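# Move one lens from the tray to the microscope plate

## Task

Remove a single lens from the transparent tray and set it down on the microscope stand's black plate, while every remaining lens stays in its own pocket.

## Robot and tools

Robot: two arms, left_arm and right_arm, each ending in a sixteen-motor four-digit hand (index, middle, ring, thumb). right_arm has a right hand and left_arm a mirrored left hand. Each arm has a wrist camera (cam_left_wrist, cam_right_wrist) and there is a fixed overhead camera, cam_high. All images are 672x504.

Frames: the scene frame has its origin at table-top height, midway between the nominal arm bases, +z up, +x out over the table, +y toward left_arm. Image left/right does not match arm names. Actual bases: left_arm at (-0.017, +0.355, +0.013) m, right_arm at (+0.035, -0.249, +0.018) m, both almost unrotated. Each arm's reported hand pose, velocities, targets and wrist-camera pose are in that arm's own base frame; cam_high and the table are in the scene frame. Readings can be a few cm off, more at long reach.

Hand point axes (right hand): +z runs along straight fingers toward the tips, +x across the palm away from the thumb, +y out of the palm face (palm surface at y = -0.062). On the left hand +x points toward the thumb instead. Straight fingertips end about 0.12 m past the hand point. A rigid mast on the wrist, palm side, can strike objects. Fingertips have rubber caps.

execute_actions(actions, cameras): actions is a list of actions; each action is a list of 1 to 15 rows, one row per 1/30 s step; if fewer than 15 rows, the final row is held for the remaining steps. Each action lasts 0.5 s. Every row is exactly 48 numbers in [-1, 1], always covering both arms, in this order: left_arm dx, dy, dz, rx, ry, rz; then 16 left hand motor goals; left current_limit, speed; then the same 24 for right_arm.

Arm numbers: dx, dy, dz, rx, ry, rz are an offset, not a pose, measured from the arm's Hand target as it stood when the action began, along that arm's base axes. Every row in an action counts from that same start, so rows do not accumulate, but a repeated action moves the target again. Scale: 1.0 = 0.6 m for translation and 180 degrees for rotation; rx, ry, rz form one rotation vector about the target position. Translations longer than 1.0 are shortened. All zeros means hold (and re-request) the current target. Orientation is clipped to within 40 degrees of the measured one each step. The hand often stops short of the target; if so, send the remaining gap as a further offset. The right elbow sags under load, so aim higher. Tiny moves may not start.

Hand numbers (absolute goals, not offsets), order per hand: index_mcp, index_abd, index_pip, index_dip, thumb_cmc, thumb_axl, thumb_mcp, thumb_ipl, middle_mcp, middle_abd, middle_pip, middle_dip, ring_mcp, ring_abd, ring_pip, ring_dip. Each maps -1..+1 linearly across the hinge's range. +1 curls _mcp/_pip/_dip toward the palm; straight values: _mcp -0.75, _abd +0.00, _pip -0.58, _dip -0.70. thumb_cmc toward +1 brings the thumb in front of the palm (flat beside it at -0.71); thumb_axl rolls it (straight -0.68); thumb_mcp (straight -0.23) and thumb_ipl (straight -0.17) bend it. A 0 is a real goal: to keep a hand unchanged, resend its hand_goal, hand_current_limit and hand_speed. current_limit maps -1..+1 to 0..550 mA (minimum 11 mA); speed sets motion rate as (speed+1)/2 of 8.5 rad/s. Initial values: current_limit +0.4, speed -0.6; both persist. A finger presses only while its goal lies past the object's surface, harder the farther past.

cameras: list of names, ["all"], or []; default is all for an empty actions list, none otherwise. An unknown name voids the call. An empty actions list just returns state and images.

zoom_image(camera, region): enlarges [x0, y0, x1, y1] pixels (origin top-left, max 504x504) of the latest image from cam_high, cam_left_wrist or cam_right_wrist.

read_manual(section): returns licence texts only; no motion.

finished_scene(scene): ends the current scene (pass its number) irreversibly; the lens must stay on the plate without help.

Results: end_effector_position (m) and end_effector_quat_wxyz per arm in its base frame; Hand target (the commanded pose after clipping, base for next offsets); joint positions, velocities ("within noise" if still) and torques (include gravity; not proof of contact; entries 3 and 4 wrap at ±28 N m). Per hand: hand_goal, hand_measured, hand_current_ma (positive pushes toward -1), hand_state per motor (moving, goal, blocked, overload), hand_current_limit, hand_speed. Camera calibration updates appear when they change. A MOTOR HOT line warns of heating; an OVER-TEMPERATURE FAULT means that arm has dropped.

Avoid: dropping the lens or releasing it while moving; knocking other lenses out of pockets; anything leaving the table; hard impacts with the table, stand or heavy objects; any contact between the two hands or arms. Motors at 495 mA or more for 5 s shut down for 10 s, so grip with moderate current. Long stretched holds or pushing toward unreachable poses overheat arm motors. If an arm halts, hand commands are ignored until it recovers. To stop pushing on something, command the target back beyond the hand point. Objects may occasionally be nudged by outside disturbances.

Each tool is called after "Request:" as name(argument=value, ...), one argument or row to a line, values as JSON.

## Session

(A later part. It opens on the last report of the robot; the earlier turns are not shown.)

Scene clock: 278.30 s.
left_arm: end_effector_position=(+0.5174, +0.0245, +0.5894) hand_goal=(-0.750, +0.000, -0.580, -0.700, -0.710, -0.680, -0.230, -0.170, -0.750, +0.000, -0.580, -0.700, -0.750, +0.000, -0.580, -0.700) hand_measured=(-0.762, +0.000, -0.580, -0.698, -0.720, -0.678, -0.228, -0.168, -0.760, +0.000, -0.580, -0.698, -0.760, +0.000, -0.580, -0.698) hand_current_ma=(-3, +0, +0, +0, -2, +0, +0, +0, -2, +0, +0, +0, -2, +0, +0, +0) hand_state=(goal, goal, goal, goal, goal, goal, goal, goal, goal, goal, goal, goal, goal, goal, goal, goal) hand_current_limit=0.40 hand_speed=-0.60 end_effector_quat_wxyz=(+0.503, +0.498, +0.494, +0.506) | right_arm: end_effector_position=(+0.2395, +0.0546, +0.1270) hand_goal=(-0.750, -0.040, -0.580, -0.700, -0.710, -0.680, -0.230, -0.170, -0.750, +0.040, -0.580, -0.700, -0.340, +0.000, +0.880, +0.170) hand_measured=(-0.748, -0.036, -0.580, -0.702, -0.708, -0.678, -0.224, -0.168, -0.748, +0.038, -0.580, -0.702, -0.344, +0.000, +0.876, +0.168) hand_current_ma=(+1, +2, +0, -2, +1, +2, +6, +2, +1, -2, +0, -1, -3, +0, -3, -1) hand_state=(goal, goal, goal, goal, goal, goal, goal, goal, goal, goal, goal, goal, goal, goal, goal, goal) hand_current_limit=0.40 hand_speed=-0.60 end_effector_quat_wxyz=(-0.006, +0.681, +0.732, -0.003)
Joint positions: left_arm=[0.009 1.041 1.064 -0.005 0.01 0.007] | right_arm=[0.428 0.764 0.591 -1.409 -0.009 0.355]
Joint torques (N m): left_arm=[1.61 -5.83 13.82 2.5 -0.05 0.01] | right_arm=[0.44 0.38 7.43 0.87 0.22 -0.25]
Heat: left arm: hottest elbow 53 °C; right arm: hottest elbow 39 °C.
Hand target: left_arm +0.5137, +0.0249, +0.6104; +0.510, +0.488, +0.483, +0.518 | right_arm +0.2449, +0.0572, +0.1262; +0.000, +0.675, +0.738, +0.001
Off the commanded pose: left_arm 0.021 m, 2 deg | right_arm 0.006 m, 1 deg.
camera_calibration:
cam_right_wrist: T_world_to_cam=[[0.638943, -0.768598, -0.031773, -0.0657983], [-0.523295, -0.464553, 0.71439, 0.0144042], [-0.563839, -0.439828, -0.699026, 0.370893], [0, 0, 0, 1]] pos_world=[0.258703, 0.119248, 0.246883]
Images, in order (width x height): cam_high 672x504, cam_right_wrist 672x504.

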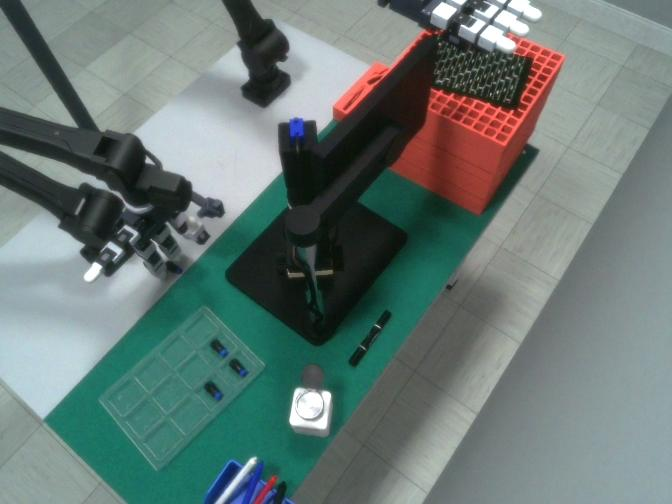

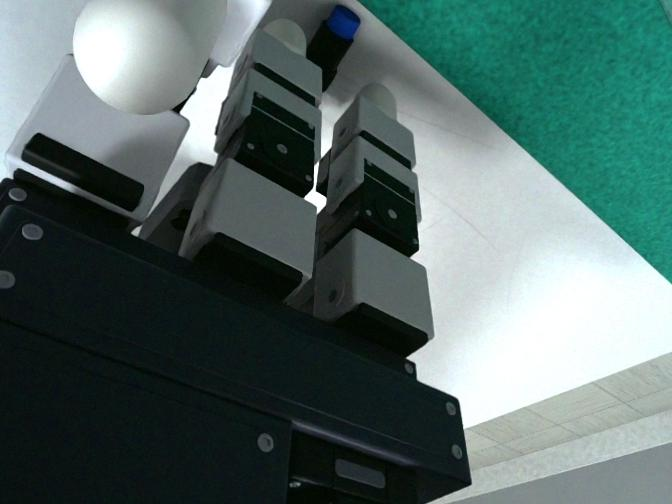

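Request:
execute_actions(
  actions=[
    [[0,0,0,0,0,0,-0.75,0,-0.58,-0.7,-0.71,-0.68,-0.23,-0.17,-0.75,0,-0.58,-0.7,-0.75,0,-0.58,-0.7,0.4,-0.6,0,0.012,0,0,0,0,-0.75,-0.04,-0.58,-0.7,-0.71,-0.68,-0.23,-0.17,-0.75,0.04,-0.58,-0.7,-0.34,0,0.88,0.17,0.4,-0.6],[0,0,0,0,0,0,-0.75,0,-0.58,-0.7,-0.71,-0.68,-0.23,-0.17,-0.75,0,-0.58,-0.7,-0.75,0,-0.58,-0.7,0.4,-0.6,0,0.012,-0.023,0,0,0,-0.75,-0.0,-0.58,-0.7,-0.71,-0.68,-0.23,-0.17,-0.75,0.0,-0.58,-0.7,-0.34,0,0.88,0.17,0.4,-0.6]],
  ],
  cameras=["cam_high","cam_right_wrist"],
)

Request:
zoom_image(
  camera="cam_right_wrist",
  region=[240, 0, 440, 133],
)

Scene clock: 283.27 s.
left_arm: end_effector_position=(+0.5174, +0.0245, +0.5894) hand_goal=(-0.750, +0.000, -0.580, -0.700, -0.710, -0.680, -0.230, -0.170, -0.750, +0.000, -0.580, -0.700, -0.750, +0.000, -0.580, -0.700) hand_measured=(-0.762, +0.000, -0.580, -0.698, -0.720, -0.678, -0.228, -0.168, -0.760, +0.000, -0.580, -0.698, -0.760, +0.000, -0.580, -0.698) hand_current_ma=(-3, +0, +0, +0, -2, +0, +0, +0, -2, +0, +0, +0, -2, +0, +0, +0) hand_state=(goal, goal, goal, goal, goal, goal, goal, goal, goal, goal, goal, goal, goal, goal, goal, goal) hand_current_limit=0.40 hand_speed=-0.60 end_effector_quat_wxyz=(+0.503, +0.498, +0.494, +0.506) | right_arm: end_effector_position=(+0.2420, +0.0641, +0.1147) hand_goal=(-0.750, +0.000, -0.580, -0.700, -0.710, -0.680, -0.230, -0.170, -0.750, +0.000, -0.580, -0.700, -0.340, +0.000, +0.880, +0.170) hand_measured=(-0.748, -0.004, -0.580, -0.702, -0.708, -0.678, -0.224, -0.168, -0.748, +0.002, -0.580, -0.702, -0.344, +0.000, +0.876, +0.168) hand_current_ma=(+1, -2, +0, -2, +1, +2, +6, +2, +1, +2, +0, -1, -3, +0, -3, -1) hand_state=(goal, goal, goal, goal, goal, goal, goal, goal, goal, goal, goal, goal, goal, goal, goal, goal) hand_current_limit=0.40 hand_speed=-0.60 end_effector_quat_wxyz=(-0.005, +0.670, +0.742, -0.002)
Joint positions: left_arm=[0.009 1.041 1.064 -0.005 0.01 0.007] | right_arm=[0.461 0.787 0.566 -1.357 -0.008 0.358]
Joint torques (N m): left_arm=[1.61 -5.89 13.79 2.48 -0.05 0] | right_arm=[0.97 0.21 7.09 0.83 0.17 0.12]
Heat: left arm: hottest elbow 53 °C; right arm: hottest elbow 39 °C.
Hand target: left_arm +0.5137, +0.0249, +0.6104; +0.510, +0.488, +0.483, +0.518 | right_arm +0.2449, +0.0644, +0.1124; +0.000, +0.675, +0.738, +0.001
Off the commanded pose: left_arm 0.021 m, 2 deg | right_arm 0.004 m, 1 deg.
camera_calibration:
cam_right_wrist: T_world_to_cam=[[0.661669, -0.74923, -0.029146, -0.0675606], [-0.512544, -0.480332, 0.711744, 0.0276053], [-0.54726, -0.456, -0.701834, 0.365325], [0, 0, 0, 1]] pos_world=[0.258779, 0.12923, 0.23478]
Images, in order (width x height): cam_high 672x504, cam_right_wrist 672x504.

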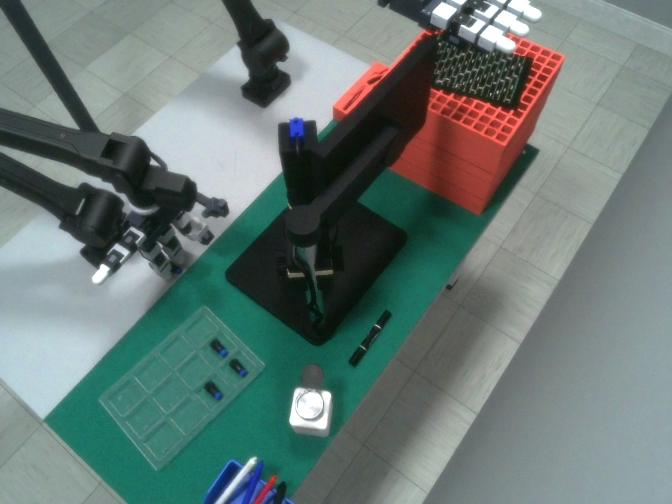

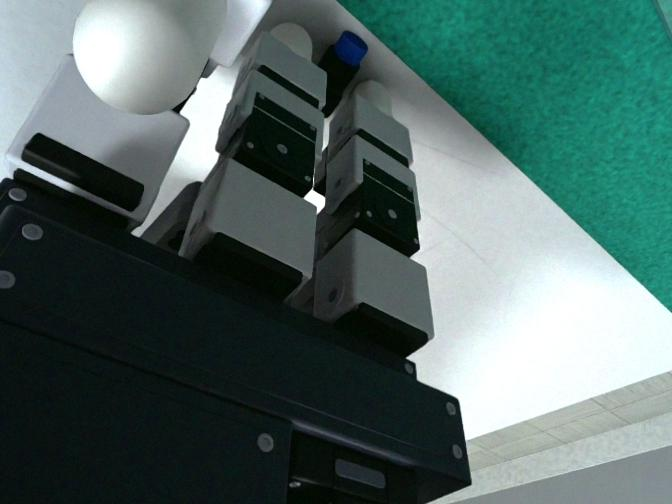

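Scaled by 2.520 from the camera's 672x504 image, which has a finer 960x720 frame.

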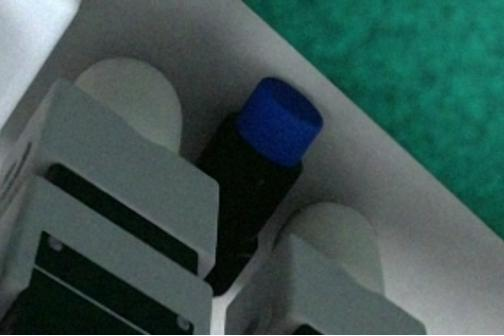

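Request:
execute_actions(
  actions=[
    [[0,0,0,0,0,0,-0.75,0,-0.58,-0.7,-0.71,-0.68,-0.23,-0.17,-0.75,0,-0.58,-0.7,-0.75,0,-0.58,-0.7,0.4,-0.6,0,0,0,0,0,0,-0.75,0.15,-0.58,-0.7,-0.71,-0.68,-0.23,-0.17,-0.75,-0.15,-0.58,-0.7,-0.34,0,0.88,0.17,0.4,-0.94]],
    [[0,0,0,0,0,0,-0.75,0,-0.58,-0.7,-0.71,-0.68,-0.23,-0.17,-0.75,0,-0.58,-0.7,-0.75,0,-0.58,-0.7,0.4,-0.6,0,0,0,0,0,0,-0.75,0.15,-0.58,-0.7,-0.71,-0.68,-0.23,-0.17,-0.75,-0.15,-0.58,-0.7,-0.34,0,0.88,0.17,0.4,-0.94]],
  ],
  cameras=["cam_right_wrist"],
)

Request:
zoom_image(
  camera="cam_right_wrist",
  region=[240, 0, 440, 133],
)

Scene clock: 287.63 s.
left_arm: end_effector_position=(+0.5174, +0.0245, +0.5894) hand_goal=(-0.750, +0.000, -0.580, -0.700, -0.710, -0.680, -0.230, -0.170, -0.750, +0.000, -0.580, -0.700, -0.750, +0.000, -0.580, -0.700) hand_measured=(-0.762, +0.000, -0.580, -0.698, -0.720, -0.678, -0.228, -0.168, -0.760, +0.000, -0.580, -0.698, -0.760, +0.000, -0.580, -0.698) hand_current_ma=(-3, +0, +0, +0, -2, +0, +0, +0, -2, +0, +0, +0, -2, +0, +0, +0) hand_state=(goal, goal, goal, goal, goal, goal, goal, goal, goal, goal, goal, goal, goal, goal, goal, goal) hand_current_limit=0.40 hand_speed=-0.60 end_effector_quat_wxyz=(+0.503, +0.498, +0.494, +0.506) | right_arm: end_effector_position=(+0.2420, +0.0641, +0.1147) hand_goal=(-0.750, +0.150, -0.580, -0.700, -0.710, -0.680, -0.230, -0.170, -0.750, -0.150, -0.580, -0.700, -0.340, +0.000, +0.880, +0.170) hand_measured=(-0.750, +0.044, -0.580, -0.702, -0.708, -0.678, -0.224, -0.168, -0.746, -0.054, -0.580, -0.702, -0.344, +0.000, +0.876, +0.168) hand_current_ma=(+0, -258, +0, -2, +1, +2, +6, +2, +2, +227, +0, -1, -3, +0, -3, -1) hand_state=(goal, blocked, goal, goal, goal, goal, goal, goal, goal, blocked, goal, goal, goal, goal, goal, goal) hand_current_limit=0.40 hand_speed=-0.94 end_effector_quat_wxyz=(-0.005, +0.670, +0.742, -0.002)
Joint positions: left_arm=[0.009 1.041 1.064 -0.005 0.01 0.007] | right_arm=[0.461 0.787 0.566 -1.357 -0.008 0.358]
Joint torques (N m): left_arm=[1.55 -5.83 13.83 2.5 -0.06 0.01] | right_arm=[0.73 0.15 7.09 0.84 0.17 0.12]
Heat: left arm: hottest elbow 53 °C; right arm: hottest elbow 39 °C.
Hand target: left_arm +0.5137, +0.0249, +0.6104; +0.510, +0.488, +0.483, +0.518 | right_arm +0.2449, +0.0644, +0.1124; +0.000, +0.675, +0.738, +0.001
Off the commanded pose: left_arm 0.021 m, 2 deg | right_arm 0.004 m, 1 deg.
camera_calibration:
cam_right_wrist: T_world_to_cam=[[0.661669, -0.74923, -0.029146, -0.0675606], [-0.512544, -0.480332, 0.711744, 0.0276053], [-0.54726, -0.456, -0.701834, 0.365325], [0, 0, 0, 1]] pos_world=[0.258779, 0.12923, 0.23478]
Images, in order (width x height): cam_right_wrist 672x504.

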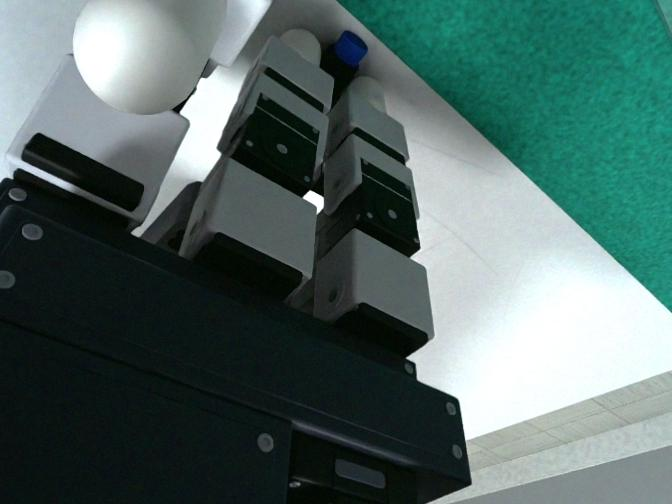

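Scaled by 2.520 from the camera's 672x504 image, which has a finer 960x720 frame.

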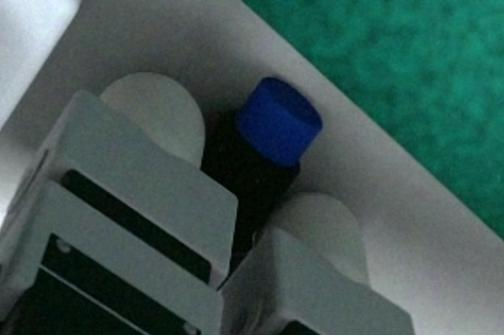

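Request:
execute_actions(
  actions=[
    [[0,0,0,0,0,0,-0.75,0,-0.58,-0.7,-0.71,-0.68,-0.23,-0.17,-0.75,0,-0.58,-0.7,-0.75,0,-0.58,-0.7,0.4,-0.6,0,0,0.05,0,0,0,-0.75,0.15,-0.58,-0.7,-0.71,-0.68,-0.23,-0.17,-0.75,-0.15,-0.58,-0.7,-0.34,0,0.88,0.17,0.4,-0.6],[0,0,0,0,0,0,-0.75,0,-0.58,-0.7,-0.71,-0.68,-0.23,-0.17,-0.75,0,-0.58,-0.7,-0.75,0,-0.58,-0.7,0.4,-0.6,0.01,0,0.12,0,0,0,-0.75,0.15,-0.58,-0.7,-0.71,-0.68,-0.23,-0.17,-0.75,-0.15,-0.58,-0.7,-0.34,0,0.88,0.17,0.4,-0.6]],
  ],
  cameras=["cam_right_wrist"],
)

Request:
zoom_image(
  camera="cam_right_wrist",
  region=[240, 0, 440, 133],
)

Scene clock: 293.37 s.
left_arm: end_effector_position=(+0.5174, +0.0245, +0.5894) hand_goal=(-0.750, +0.000, -0.580, -0.700, -0.710, -0.680, -0.230, -0.170, -0.750, +0.000, -0.580, -0.700, -0.750, +0.000, -0.580, -0.700) hand_measured=(-0.762, +0.000, -0.580, -0.698, -0.720, -0.678, -0.228, -0.168, -0.760, +0.000, -0.580, -0.698, -0.760, +0.000, -0.580, -0.698) hand_current_ma=(-3, +0, +0, +0, -2, +0, +0, +0, -2, +0, +0, +0, -2, +0, +0, +0) hand_state=(goal, goal, goal, goal, goal, goal, goal, goal, goal, goal, goal, goal, goal, goal, goal, goal) hand_current_limit=0.40 hand_speed=-0.60 end_effector_quat_wxyz=(+0.503, +0.498, +0.494, +0.506) | right_arm: end_effector_position=(+0.2385, +0.0619, +0.1583) hand_goal=(-0.750, +0.150, -0.580, -0.700, -0.710, -0.680, -0.230, -0.170, -0.750, -0.150, -0.580, -0.700, -0.340, +0.000, +0.880, +0.170) hand_measured=(-0.750, +0.044, -0.580, -0.702, -0.708, -0.678, -0.224, -0.168, -0.746, -0.054, -0.580, -0.702, -0.344, +0.000, +0.876, +0.168) hand_current_ma=(+0, -258, +0, -2, +1, +2, +6, +2, +3, +226, +0, -1, -4, +0, -3, -1) hand_state=(goal, blocked, goal, goal, goal, goal, goal, goal, goal, blocked, goal, goal, goal, goal, goal, goal) hand_current_limit=0.40 hand_speed=-0.60 end_effector_quat_wxyz=(-0.013, +0.670, +0.742, -0.021)
Joint positions: left_arm=[0.009 1.041 1.064 -0.005 0.01 0.007] | right_arm=[0.459 0.784 0.688 -1.524 -0.008 0.358]
Joint torques (N m): left_arm=[1.61 -5.77 13.83 2.43 -0.05 0.01] | right_arm=[-0.5 -1.14 11.67 -0.58 0.19 -0.05]
Heat: left arm: hottest elbow 53 °C; right arm: hottest elbow 39 °C.
Hand target: left_arm +0.5137, +0.0249, +0.6104; +0.510, +0.488, +0.483, +0.518 | right_arm +0.2509, +0.0644, +0.1845; +0.000, +0.675, +0.738, +0.001
Off the commanded pose: left_arm 0.021 m, 2 deg | right_arm 0.029 m, 3 deg.
camera_calibration:
cam_right_wrist: T_world_to_cam=[[0.659235, -0.750865, -0.0401405, -0.0631304], [-0.485644, -0.46592, 0.73964, -0.0180493], [-0.574072, -0.468103, -0.671804, 0.395315], [0, 0, 0, 1]] pos_world=[0.259791, 0.129236, 0.27639]
Images, in order (width x height): cam_right_wrist 672x504.

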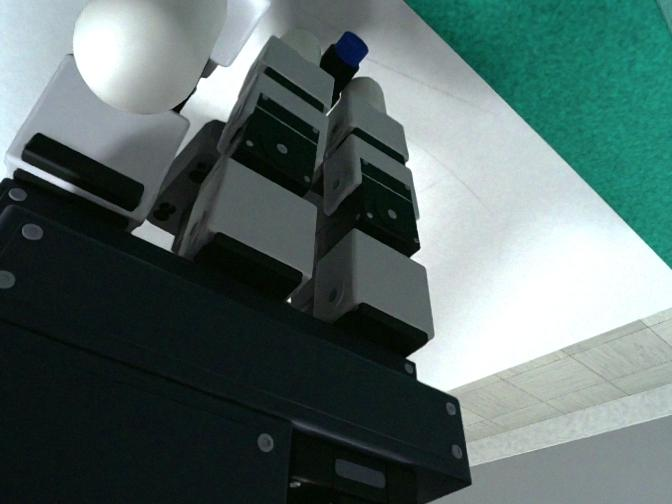

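Scaled by 2.520 from the camera's 672x504 image, which has a finer 960x720 frame.

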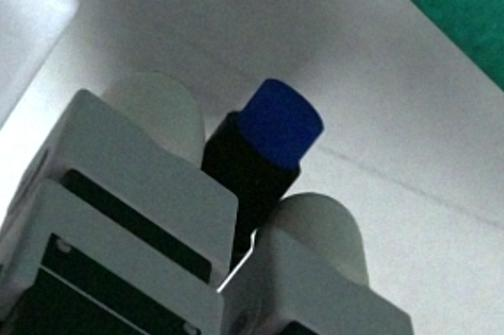

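Request:
execute_actions(
  actions=[
    [[0,0,0,0,0,0,-0.75,0,-0.58,-0.7,-0.71,-0.68,-0.23,-0.17,-0.75,0,-0.58,-0.7,-0.75,0,-0.58,-0.7,0.4,-0.6,0.02,-0.006,0.02,0.0244,0.0267,-0.085,-0.75,0.15,-0.58,-0.7,-0.71,-0.68,-0.23,-0.17,-0.75,-0.15,-0.58,-0.7,-0.34,0,0.88,0.17,0.4,-0.6],[0,0,0,0,0,0,-0.75,0,-0.58,-0.7,-0.71,-0.68,-0.23,-0.17,-0.75,0,-0.58,-0.7,-0.75,0,-0.58,-0.7,0.4,-0.6,0.044,-0.0133,0.04,0.0489,0.0535,-0.17,-0.75,0.15,-0.58,-0.7,-0.71,-0.68,-0.23,-0.17,-0.75,-0.15,-0.58,-0.7,-0.34,0,0.88,0.17,0.4,-0.6]],
    [[0,0,0,0,0,0,-0.75,0,-0.58,-0.7,-0.71,-0.68,-0.23,-0.17,-0.75,0,-0.58,-0.7,-0.75,0,-0.58,-0.7,0.4,-0.6,0.02,-0.006,0,0.0244,0.0267,-0.085,-0.75,0.15,-0.58,-0.7,-0.71,-0.68,-0.23,-0.17,-0.75,-0.15,-0.58,-0.7,-0.34,0,0.88,0.17,0.4,-0.6],[0,0,0,0,0,0,-0.75,0,-0.58,-0.7,-0.71,-0.68,-0.23,-0.17,-0.75,0,-0.58,-0.7,-0.75,0,-0.58,-0.7,0.4,-0.6,0.044,-0.0133,0,0.0489,0.0535,-0.17,-0.75,0.15,-0.58,-0.7,-0.71,-0.68,-0.23,-0.17,-0.75,-0.15,-0.58,-0.7,-0.34,0,0.88,0.17,0.4,-0.6]],
    [[0,0,0,0,0,0,-0.75,0,-0.58,-0.7,-0.71,-0.68,-0.23,-0.17,-0.75,0,-0.58,-0.7,-0.75,0,-0.58,-0.7,0.4,-0.6,0.02,-0.006,-0.01,0.0244,0.0267,-0.085,-0.75,0.15,-0.58,-0.7,-0.71,-0.68,-0.23,-0.17,-0.75,-0.15,-0.58,-0.7,-0.34,0,0.88,0.17,0.4,-0.6],[0,0,0,0,0,0,-0.75,0,-0.58,-0.7,-0.71,-0.68,-0.23,-0.17,-0.75,0,-0.58,-0.7,-0.75,0,-0.58,-0.7,0.4,-0.6,0.044,-0.0133,-0.023,0.0489,0.0535,-0.17,-0.75,0.15,-0.58,-0.7,-0.71,-0.68,-0.23,-0.17,-0.75,-0.15,-0.58,-0.7,-0.34,0,0.88,0.17,0.4,-0.6]],
  ],
  cameras=["cam_high","cam_right_wrist"],
)

Scene clock: 310.97 s.
left_arm: end_effector_position=(+0.5174, +0.0245, +0.5894) hand_goal=(-0.750, +0.000, -0.580, -0.700, -0.710, -0.680, -0.230, -0.170, -0.750, +0.000, -0.580, -0.700, -0.750, +0.000, -0.580, -0.700) hand_measured=(-0.762, +0.000, -0.580, -0.698, -0.720, -0.678, -0.228, -0.168, -0.760, +0.000, -0.580, -0.698, -0.760, +0.000, -0.580, -0.698) hand_current_ma=(-3, +0, +0, +0, -2, +0, +0, +0, -2, +0, +0, +0, -2, +0, +0, +0) hand_state=(goal, goal, goal, goal, goal, goal, goal, goal, goal, goal, goal, goal, goal, goal, goal, goal) hand_current_limit=0.40 hand_speed=-0.60 end_effector_quat_wxyz=(+0.503, +0.498, +0.494, +0.506) | right_arm: end_effector_position=(+0.3152, +0.0376, +0.1760) hand_goal=(-0.750, +0.150, -0.580, -0.700, -0.710, -0.680, -0.230, -0.170, -0.750, -0.150, -0.580, -0.700, -0.340, +0.000, +0.880, +0.170) hand_measured=(-0.744, +0.044, -0.580, -0.702, -0.706, -0.678, -0.224, -0.168, -0.738, -0.056, -0.576, -0.700, -0.342, +0.000, +0.876, +0.168) hand_current_ma=(+4, -258, +0, -2, +3, +2, +6, +2, +14, +220, +2, +0, -1, +0, -3, -1) hand_state=(goal, blocked, goal, goal, goal, goal, goal, goal, goal, blocked, goal, goal, goal, goal, goal, goal) hand_current_limit=0.40 hand_speed=-0.60 end_effector_quat_wxyz=(-0.303, +0.953, -0.001, -0.027)
Joint positions: left_arm=[0.009 1.041 1.064 -0.005 0.01 0.007] | right_arm=[0.022 1.276 1.083 -1.424 -0.617 1.579]
Joint torques (N m): left_arm=[1.61 -5.89 13.86 2.47 -0.05 0.01] | right_arm=[0.85 -8.64 10.59 0.53 -0.34 0.23]
Heat: left arm: hottest elbow 54 °C; right arm: hottest elbow 40 °C.
Hand target: left_arm +0.5137, +0.0249, +0.6104; +0.510, +0.488, +0.483, +0.518 | right_arm +0.3301, +0.0404, +0.1946; -0.299, +0.954, +0.000, +0.000
Off the commanded pose: left_arm 0.021 m, 2 deg | right_arm 0.024 m, 3 deg.
camera_calibration:
cam_right_wrist: T_world_to_cam=[[-0.823215, -0.475324, -0.310459, 0.373297], [-0.375557, 0.0458262, 0.925666, -0.0918927], [-0.425764, 0.878617, -0.216236, 0.262399], [0, 0, 0, 1]] pos_world=[0.384513, -0.0489002, 0.257696]
Images, in order (width x height): cam_high 672x504, cam_right_wrist 672x504.

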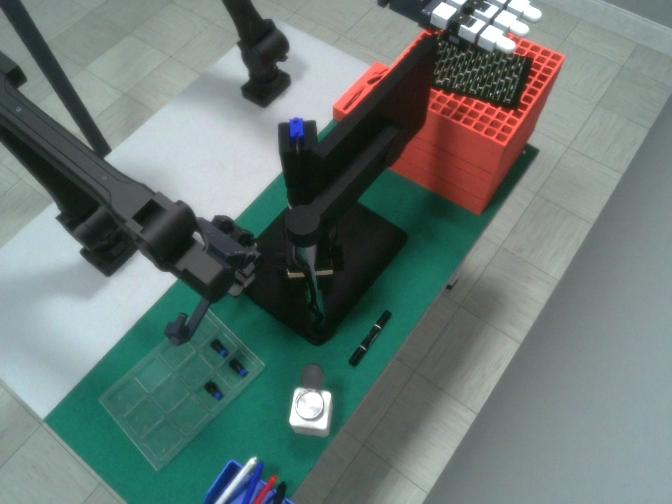

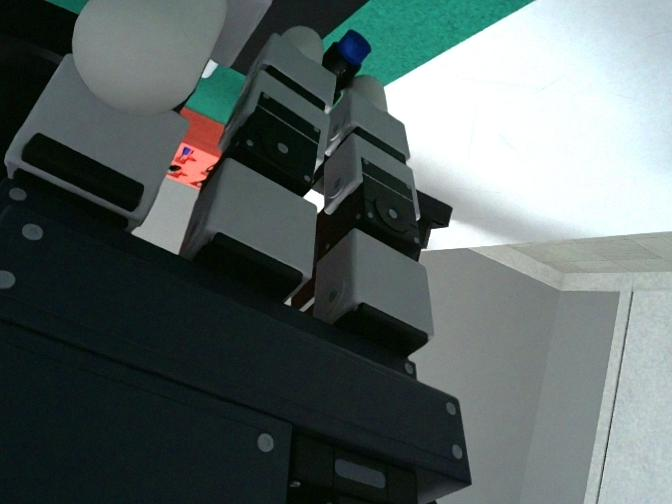

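Request:
execute_actions(
  actions=[
    [[0,0,0,0,0,0,-0.75,0,-0.58,-0.7,-0.71,-0.68,-0.23,-0.17,-0.75,0,-0.58,-0.7,-0.75,0,-0.58,-0.7,0.4,-0.6,0,0,-0.04,0,0,0,-0.75,0.15,-0.58,-0.7,-0.71,-0.68,-0.23,-0.17,-0.75,-0.15,-0.58,-0.7,-0.34,0,0.88,0.17,0.4,-0.6],[0,0,0,0,0,0,-0.75,0,-0.58,-0.7,-0.71,-0.68,-0.23,-0.17,-0.75,0,-0.58,-0.7,-0.75,0,-0.58,-0.7,0.4,-0.6,0,0,-0.08,0,0,0,-0.75,0.15,-0.58,-0.7,-0.71,-0.68,-0.23,-0.17,-0.75,-0.15,-0.58,-0.7,-0.34,0,0.88,0.17,0.4,-0.6]],
    [[0,0,0,0,0,0,-0.75,0,-0.58,-0.7,-0.71,-0.68,-0.23,-0.17,-0.75,0,-0.58,-0.7,-0.75,0,-0.58,-0.7,0.4,-0.6,0,0,-0.04,0,0,0,-0.75,0.15,-0.58,-0.7,-0.71,-0.68,-0.23,-0.17,-0.75,-0.15,-0.58,-0.7,-0.34,0,0.88,0.17,0.4,-0.6],[0,0,0,0,0,0,-0.75,0,-0.58,-0.7,-0.71,-0.68,-0.23,-0.17,-0.75,0,-0.58,-0.7,-0.75,0,-0.58,-0.7,0.4,-0.6,0,0,-0.08,0,0,0,-0.75,0.15,-0.58,-0.7,-0.71,-0.68,-0.23,-0.17,-0.75,-0.15,-0.58,-0.7,-0.34,0,0.88,0.17,0.4,-0.6]],
  ],
  cameras=["cam_right_wrist"],
)

Request:
zoom_image(
  camera="cam_right_wrist",
  region=[240, 0, 440, 133],
)

Scene clock: 326.67 s.
left_arm: end_effector_position=(+0.5174, +0.0245, +0.5894) hand_goal=(-0.750, +0.000, -0.580, -0.700, -0.710, -0.680, -0.230, -0.170, -0.750, +0.000, -0.580, -0.700, -0.750, +0.000, -0.580, -0.700) hand_measured=(-0.762, +0.000, -0.580, -0.698, -0.720, -0.678, -0.228, -0.168, -0.760, +0.000, -0.580, -0.698, -0.760, +0.000, -0.580, -0.698) hand_current_ma=(-3, +0, +0, +0, -2, +0, +0, +0, -2, +0, +0, +0, -2, +0, +0, +0) hand_state=(goal, goal, goal, goal, goal, goal, goal, goal, goal, goal, goal, goal, goal, goal, goal, goal) hand_current_limit=0.40 hand_speed=-0.60 end_effector_quat_wxyz=(+0.503, +0.498, +0.494, +0.506) | right_arm: end_effector_position=(+0.3266, +0.0370, +0.0993) hand_goal=(-0.750, +0.150, -0.580, -0.700, -0.710, -0.680, -0.230, -0.170, -0.750, -0.150, -0.580, -0.700, -0.340, +0.000, +0.880, +0.170) hand_measured=(-0.744, +0.044, -0.580, -0.702, -0.706, -0.678, -0.224, -0.168, -0.738, -0.056, -0.576, -0.700, -0.342, +0.000, +0.876, +0.168) hand_current_ma=(+4, -258, +0, -2, +3, +2, +6, +2, +14, +220, +2, +0, -1, +0, -3, -1) hand_state=(goal, blocked, goal, goal, goal, goal, goal, goal, goal, blocked, goal, goal, goal, goal, goal, goal) hand_current_limit=0.40 hand_speed=-0.60 end_effector_quat_wxyz=(-0.298, +0.954, +0.004, -0.004)
Joint positions: left_arm=[0.009 1.041 1.064 -0.005 0.01 0.007] | right_arm=[0.025 1.335 0.93 -1.162 -0.606 1.589]
Joint torques (N m): left_arm=[1.55 -5.83 13.85 2.45 -0.05 0.01] | right_arm=[0.79 -7.65 6.87 0.68 -0.4 0.19]
Heat: left arm: hottest elbow 54 °C; right arm: hottest elbow 40 °C.
Hand target: left_arm +0.5137, +0.0249, +0.6104; +0.510, +0.488, +0.483, +0.518 | right_arm +0.3301, +0.0404, +0.0987; -0.299, +0.954, +0.000, +0.000
Off the commanded pose: left_arm 0.021 m, 2 deg | right_arm 0.005 m, 1 deg.
camera_calibration:
cam_right_wrist: T_world_to_cam=[[-0.810195, -0.47508, -0.34334, 0.357527], [-0.417446, 0.0564568, 0.906946, -0.00135441], [-0.411488, 0.87813, -0.244061, 0.249313], [0, 0, 0, 1]] pos_world=[0.391691, -0.0489986, 0.184829]
Images, in order (width x height): cam_right_wrist 672x504.

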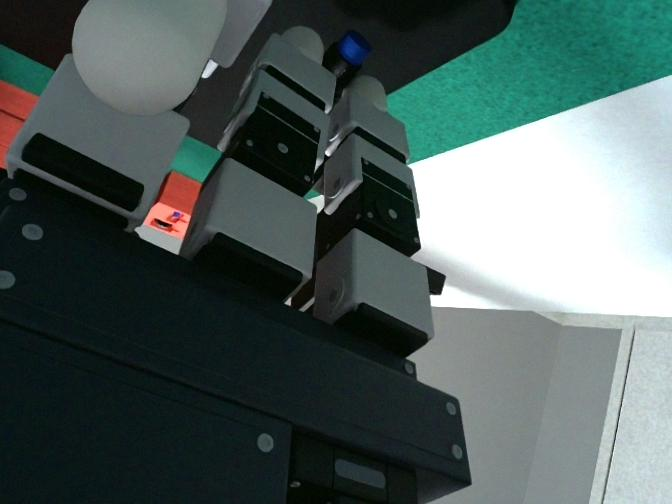

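Scaled by 2.520 from the camera's 672x504 image, which has a finer 960x720 frame.

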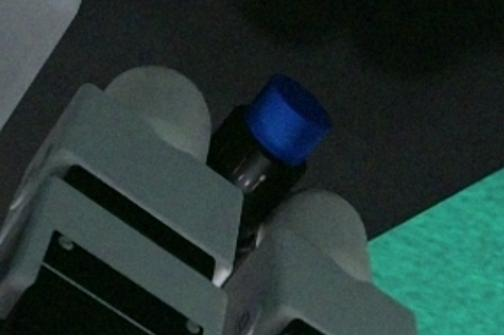

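Request:
execute_actions(
  actions=[
    [[0,0,0,0,0,0,-0.75,0,-0.58,-0.7,-0.71,-0.68,-0.23,-0.17,-0.75,0,-0.58,-0.7,-0.75,0,-0.58,-0.7,0.4,-0.6,0,0,-0.033,0,0,0,-0.75,0.15,-0.58,-0.7,-0.71,-0.68,-0.23,-0.17,-0.75,-0.15,-0.58,-0.7,-0.34,0,0.88,0.17,0.4,-0.6]],
    [[0,0,0,0,0,0,-0.75,0,-0.58,-0.7,-0.71,-0.68,-0.23,-0.17,-0.75,0,-0.58,-0.7,-0.75,0,-0.58,-0.7,0.4,-0.6,0,0,-0.016,0,0,0,-0.75,0.15,-0.58,-0.7,-0.71,-0.68,-0.23,-0.17,-0.75,-0.15,-0.58,-0.7,-0.34,0,0.88,0.17,0.4,-0.6]],
  ],
  cameras=["cam_right_wrist"],
)

Request:
zoom_image(
  camera="cam_right_wrist",
  region=[240, 0, 440, 133],
)

Scene clock: 330.57 s.
left_arm: end_effector_position=(+0.5174, +0.0245, +0.5894) hand_goal=(-0.750, +0.000, -0.580, -0.700, -0.710, -0.680, -0.230, -0.170, -0.750, +0.000, -0.580, -0.700, -0.750, +0.000, -0.580, -0.700) hand_measured=(-0.762, +0.000, -0.580, -0.698, -0.720, -0.678, -0.228, -0.168, -0.760, +0.000, -0.580, -0.698, -0.760, +0.000, -0.580, -0.698) hand_current_ma=(-3, +0, +0, +0, -2, +0, +0, +0, -2, +0, +0, +0, -2, +0, +0, +0) hand_state=(goal, goal, goal, goal, goal, goal, goal, goal, goal, goal, goal, goal, goal, goal, goal, goal) hand_current_limit=0.40 hand_speed=-0.60 end_effector_quat_wxyz=(+0.503, +0.498, +0.494, +0.506) | right_arm: end_effector_position=(+0.3308, +0.0378, +0.0754) hand_goal=(-0.750, +0.150, -0.580, -0.700, -0.710, -0.680, -0.230, -0.170, -0.750, -0.150, -0.580, -0.700, -0.340, +0.000, +0.880, +0.170) hand_measured=(-0.746, +0.044, -0.580, -0.702, -0.706, -0.678, -0.224, -0.168, -0.744, -0.056, -0.578, -0.700, -0.342, +0.000, +0.876, +0.168) hand_current_ma=(+3, -258, +0, -1, +3, +2, +6, +2, +5, +220, +0, +0, -1, +0, -3, -1) hand_state=(goal, blocked, goal, goal, goal, goal, goal, goal, goal, blocked, goal, goal, goal, goal, goal, goal) hand_current_limit=0.40 hand_speed=-0.60 end_effector_quat_wxyz=(-0.299, +0.954, +0.006, +0.004)
Joint positions: left_arm=[0.009 1.041 1.064 -0.005 0.01 0.007] | right_arm=[0.026 1.363 0.889 -1.074 -0.608 1.59]
Joint torques (N m): left_arm=[1.61 -5.83 13.83 2.44 -0.05 0.01] | right_arm=[0.79 -7 6.06 0.73 -0.37 0.17]
Heat: left arm: hottest elbow 54 °C; right arm: hottest elbow 40 °C.
Hand target: left_arm +0.5137, +0.0249, +0.6104; +0.510, +0.488, +0.483, +0.518 | right_arm +0.3301, +0.0405, +0.0692; -0.299, +0.954, +0.000, +0.000
Off the commanded pose: left_arm 0.021 m, 2 deg | right_arm 0.007 m, 1 deg.
camera_calibration:
cam_right_wrist: T_world_to_cam=[[-0.804376, -0.474337, -0.357748, 0.35222], [-0.432531, 0.0547279, 0.899957, 0.0275736], [-0.407304, 0.878641, -0.249187, 0.2434], [0, 0, 0, 1]] pos_world=[0.394382, -0.0482997, 0.161843]
Images, in order (width x height): cam_right_wrist 672x504.

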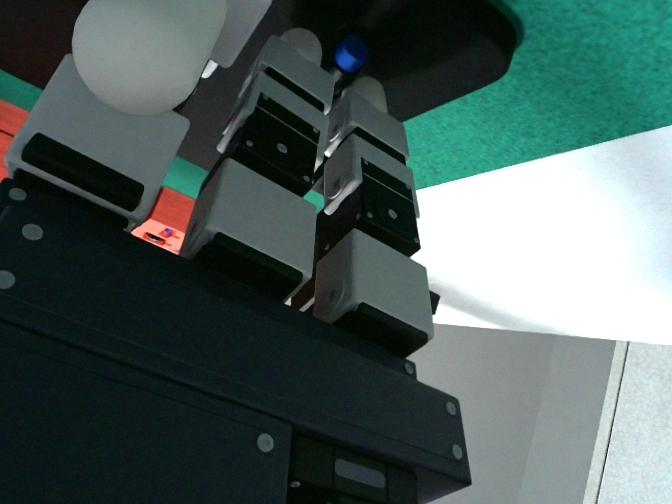

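Scaled by 2.520 from the camera's 672x504 image, which has a finer 960x720 frame.

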